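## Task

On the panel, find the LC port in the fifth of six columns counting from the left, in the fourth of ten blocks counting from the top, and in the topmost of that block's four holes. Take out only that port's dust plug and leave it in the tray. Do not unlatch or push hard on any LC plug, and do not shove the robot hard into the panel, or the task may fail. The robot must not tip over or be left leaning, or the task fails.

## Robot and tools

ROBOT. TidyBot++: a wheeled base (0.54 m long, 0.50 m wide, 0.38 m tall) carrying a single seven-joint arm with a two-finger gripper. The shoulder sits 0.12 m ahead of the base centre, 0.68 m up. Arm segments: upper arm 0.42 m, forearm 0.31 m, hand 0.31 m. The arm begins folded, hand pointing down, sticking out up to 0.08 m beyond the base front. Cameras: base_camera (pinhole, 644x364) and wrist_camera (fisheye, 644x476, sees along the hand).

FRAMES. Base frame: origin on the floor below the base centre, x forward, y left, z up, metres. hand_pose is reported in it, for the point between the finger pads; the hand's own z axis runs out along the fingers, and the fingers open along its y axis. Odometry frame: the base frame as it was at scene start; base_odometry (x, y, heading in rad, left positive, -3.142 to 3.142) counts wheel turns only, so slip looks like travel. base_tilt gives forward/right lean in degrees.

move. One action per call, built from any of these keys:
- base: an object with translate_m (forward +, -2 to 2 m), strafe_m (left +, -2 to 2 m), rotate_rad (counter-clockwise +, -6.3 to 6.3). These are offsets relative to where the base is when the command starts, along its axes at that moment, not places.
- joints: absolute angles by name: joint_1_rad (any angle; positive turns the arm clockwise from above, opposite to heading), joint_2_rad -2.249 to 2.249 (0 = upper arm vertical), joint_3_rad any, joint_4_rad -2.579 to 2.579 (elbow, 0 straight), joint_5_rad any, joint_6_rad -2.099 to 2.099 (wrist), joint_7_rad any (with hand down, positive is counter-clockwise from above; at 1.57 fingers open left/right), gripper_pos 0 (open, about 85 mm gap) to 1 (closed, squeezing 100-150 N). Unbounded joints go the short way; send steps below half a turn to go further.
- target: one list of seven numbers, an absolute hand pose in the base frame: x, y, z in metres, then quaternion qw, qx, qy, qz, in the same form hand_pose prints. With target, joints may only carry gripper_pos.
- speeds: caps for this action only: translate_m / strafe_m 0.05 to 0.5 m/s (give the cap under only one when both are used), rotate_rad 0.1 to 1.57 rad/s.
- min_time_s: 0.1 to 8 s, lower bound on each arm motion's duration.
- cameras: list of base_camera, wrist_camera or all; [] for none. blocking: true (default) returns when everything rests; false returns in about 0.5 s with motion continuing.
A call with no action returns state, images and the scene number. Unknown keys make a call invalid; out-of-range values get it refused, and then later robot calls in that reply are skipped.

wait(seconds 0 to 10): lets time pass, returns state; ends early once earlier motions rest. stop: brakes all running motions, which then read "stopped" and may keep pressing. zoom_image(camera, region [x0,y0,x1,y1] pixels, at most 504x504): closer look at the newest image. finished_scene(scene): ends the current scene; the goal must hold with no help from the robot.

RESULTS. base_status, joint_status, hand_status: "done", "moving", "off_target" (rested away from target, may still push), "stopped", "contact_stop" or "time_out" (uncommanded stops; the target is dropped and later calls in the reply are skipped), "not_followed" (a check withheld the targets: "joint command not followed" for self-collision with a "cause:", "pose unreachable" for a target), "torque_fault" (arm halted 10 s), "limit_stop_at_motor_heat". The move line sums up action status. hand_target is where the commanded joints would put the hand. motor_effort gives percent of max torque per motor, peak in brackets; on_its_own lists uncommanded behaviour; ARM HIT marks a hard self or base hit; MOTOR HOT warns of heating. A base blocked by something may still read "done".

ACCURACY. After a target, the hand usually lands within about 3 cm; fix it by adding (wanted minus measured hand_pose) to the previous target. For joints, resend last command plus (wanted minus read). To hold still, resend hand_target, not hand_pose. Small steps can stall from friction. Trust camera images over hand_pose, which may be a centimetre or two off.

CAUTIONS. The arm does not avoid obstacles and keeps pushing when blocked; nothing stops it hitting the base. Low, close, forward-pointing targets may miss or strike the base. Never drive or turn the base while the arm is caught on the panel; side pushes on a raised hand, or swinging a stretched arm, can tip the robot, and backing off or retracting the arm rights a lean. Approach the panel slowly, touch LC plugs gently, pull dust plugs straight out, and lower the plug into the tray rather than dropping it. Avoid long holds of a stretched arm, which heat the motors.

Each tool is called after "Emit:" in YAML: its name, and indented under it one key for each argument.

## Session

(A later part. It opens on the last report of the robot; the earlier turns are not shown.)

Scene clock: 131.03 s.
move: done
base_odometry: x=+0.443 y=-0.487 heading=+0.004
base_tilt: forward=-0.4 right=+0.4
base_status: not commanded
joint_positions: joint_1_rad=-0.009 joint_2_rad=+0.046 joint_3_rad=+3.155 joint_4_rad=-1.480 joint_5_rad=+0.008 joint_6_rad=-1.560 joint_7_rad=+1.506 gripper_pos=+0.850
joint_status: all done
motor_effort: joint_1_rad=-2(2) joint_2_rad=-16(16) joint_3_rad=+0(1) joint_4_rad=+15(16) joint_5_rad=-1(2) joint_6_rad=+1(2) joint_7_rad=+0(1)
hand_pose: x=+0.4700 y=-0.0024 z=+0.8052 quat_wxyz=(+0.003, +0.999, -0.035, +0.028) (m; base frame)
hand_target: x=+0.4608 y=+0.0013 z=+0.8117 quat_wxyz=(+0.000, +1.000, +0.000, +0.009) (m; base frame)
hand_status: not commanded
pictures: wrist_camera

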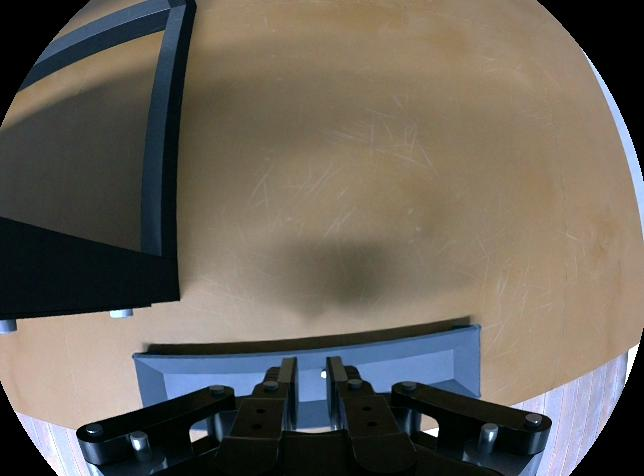

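Emit:
move:
  base: {"translate_m": -0.15}
  speeds: {"translate_m": 0.2}
  cameras: ["wrist_camera"]

Emit:
zoom_image:
  camera: "wrist_camera"
  region: [250, 100, 400, 250]

Scene clock: 132.73 s.
move: done
base_odometry: x=+0.293 y=-0.488 heading=+0.005
base_tilt: forward=-0.4 right=+0.4
base_status: done
joint_positions: joint_1_rad=-0.008 joint_2_rad=+0.049 joint_3_rad=+3.155 joint_4_rad=-1.479 joint_5_rad=+0.008 joint_6_rad=-1.566 joint_7_rad=+1.506 gripper_pos=+0.850
joint_status: not commanded
motor_effort: joint_1_rad=-2(3) joint_2_rad=-15(19) joint_3_rad=+0(1) joint_4_rad=+14(15) joint_5_rad=-1(2) joint_6_rad=+1(2) joint_7_rad=+0(1)
hand_pose: x=+0.4685 y=-0.0026 z=+0.8044 quat_wxyz=(+0.003, +0.999, -0.035, +0.023) (m; base frame)
hand_target: x=+0.4608 y=+0.0013 z=+0.8117 quat_wxyz=(+0.000, +1.000, +0.000, +0.009) (m; base frame)
hand_status: not commanded
pictures: wrist_camera

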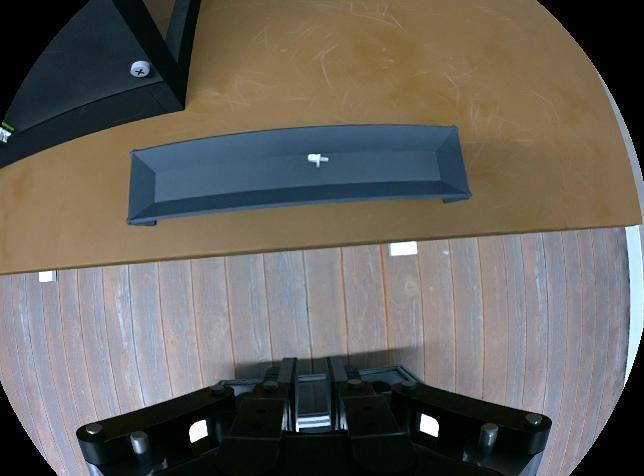

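Scaled by 3.360.

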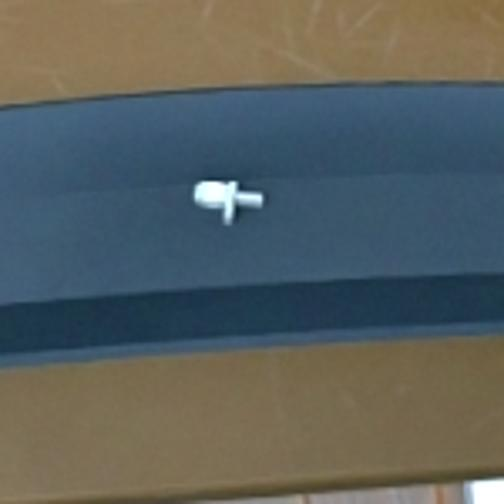

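Emit:
finished_scene:
  scene: 1

The scene is finished: the task was done.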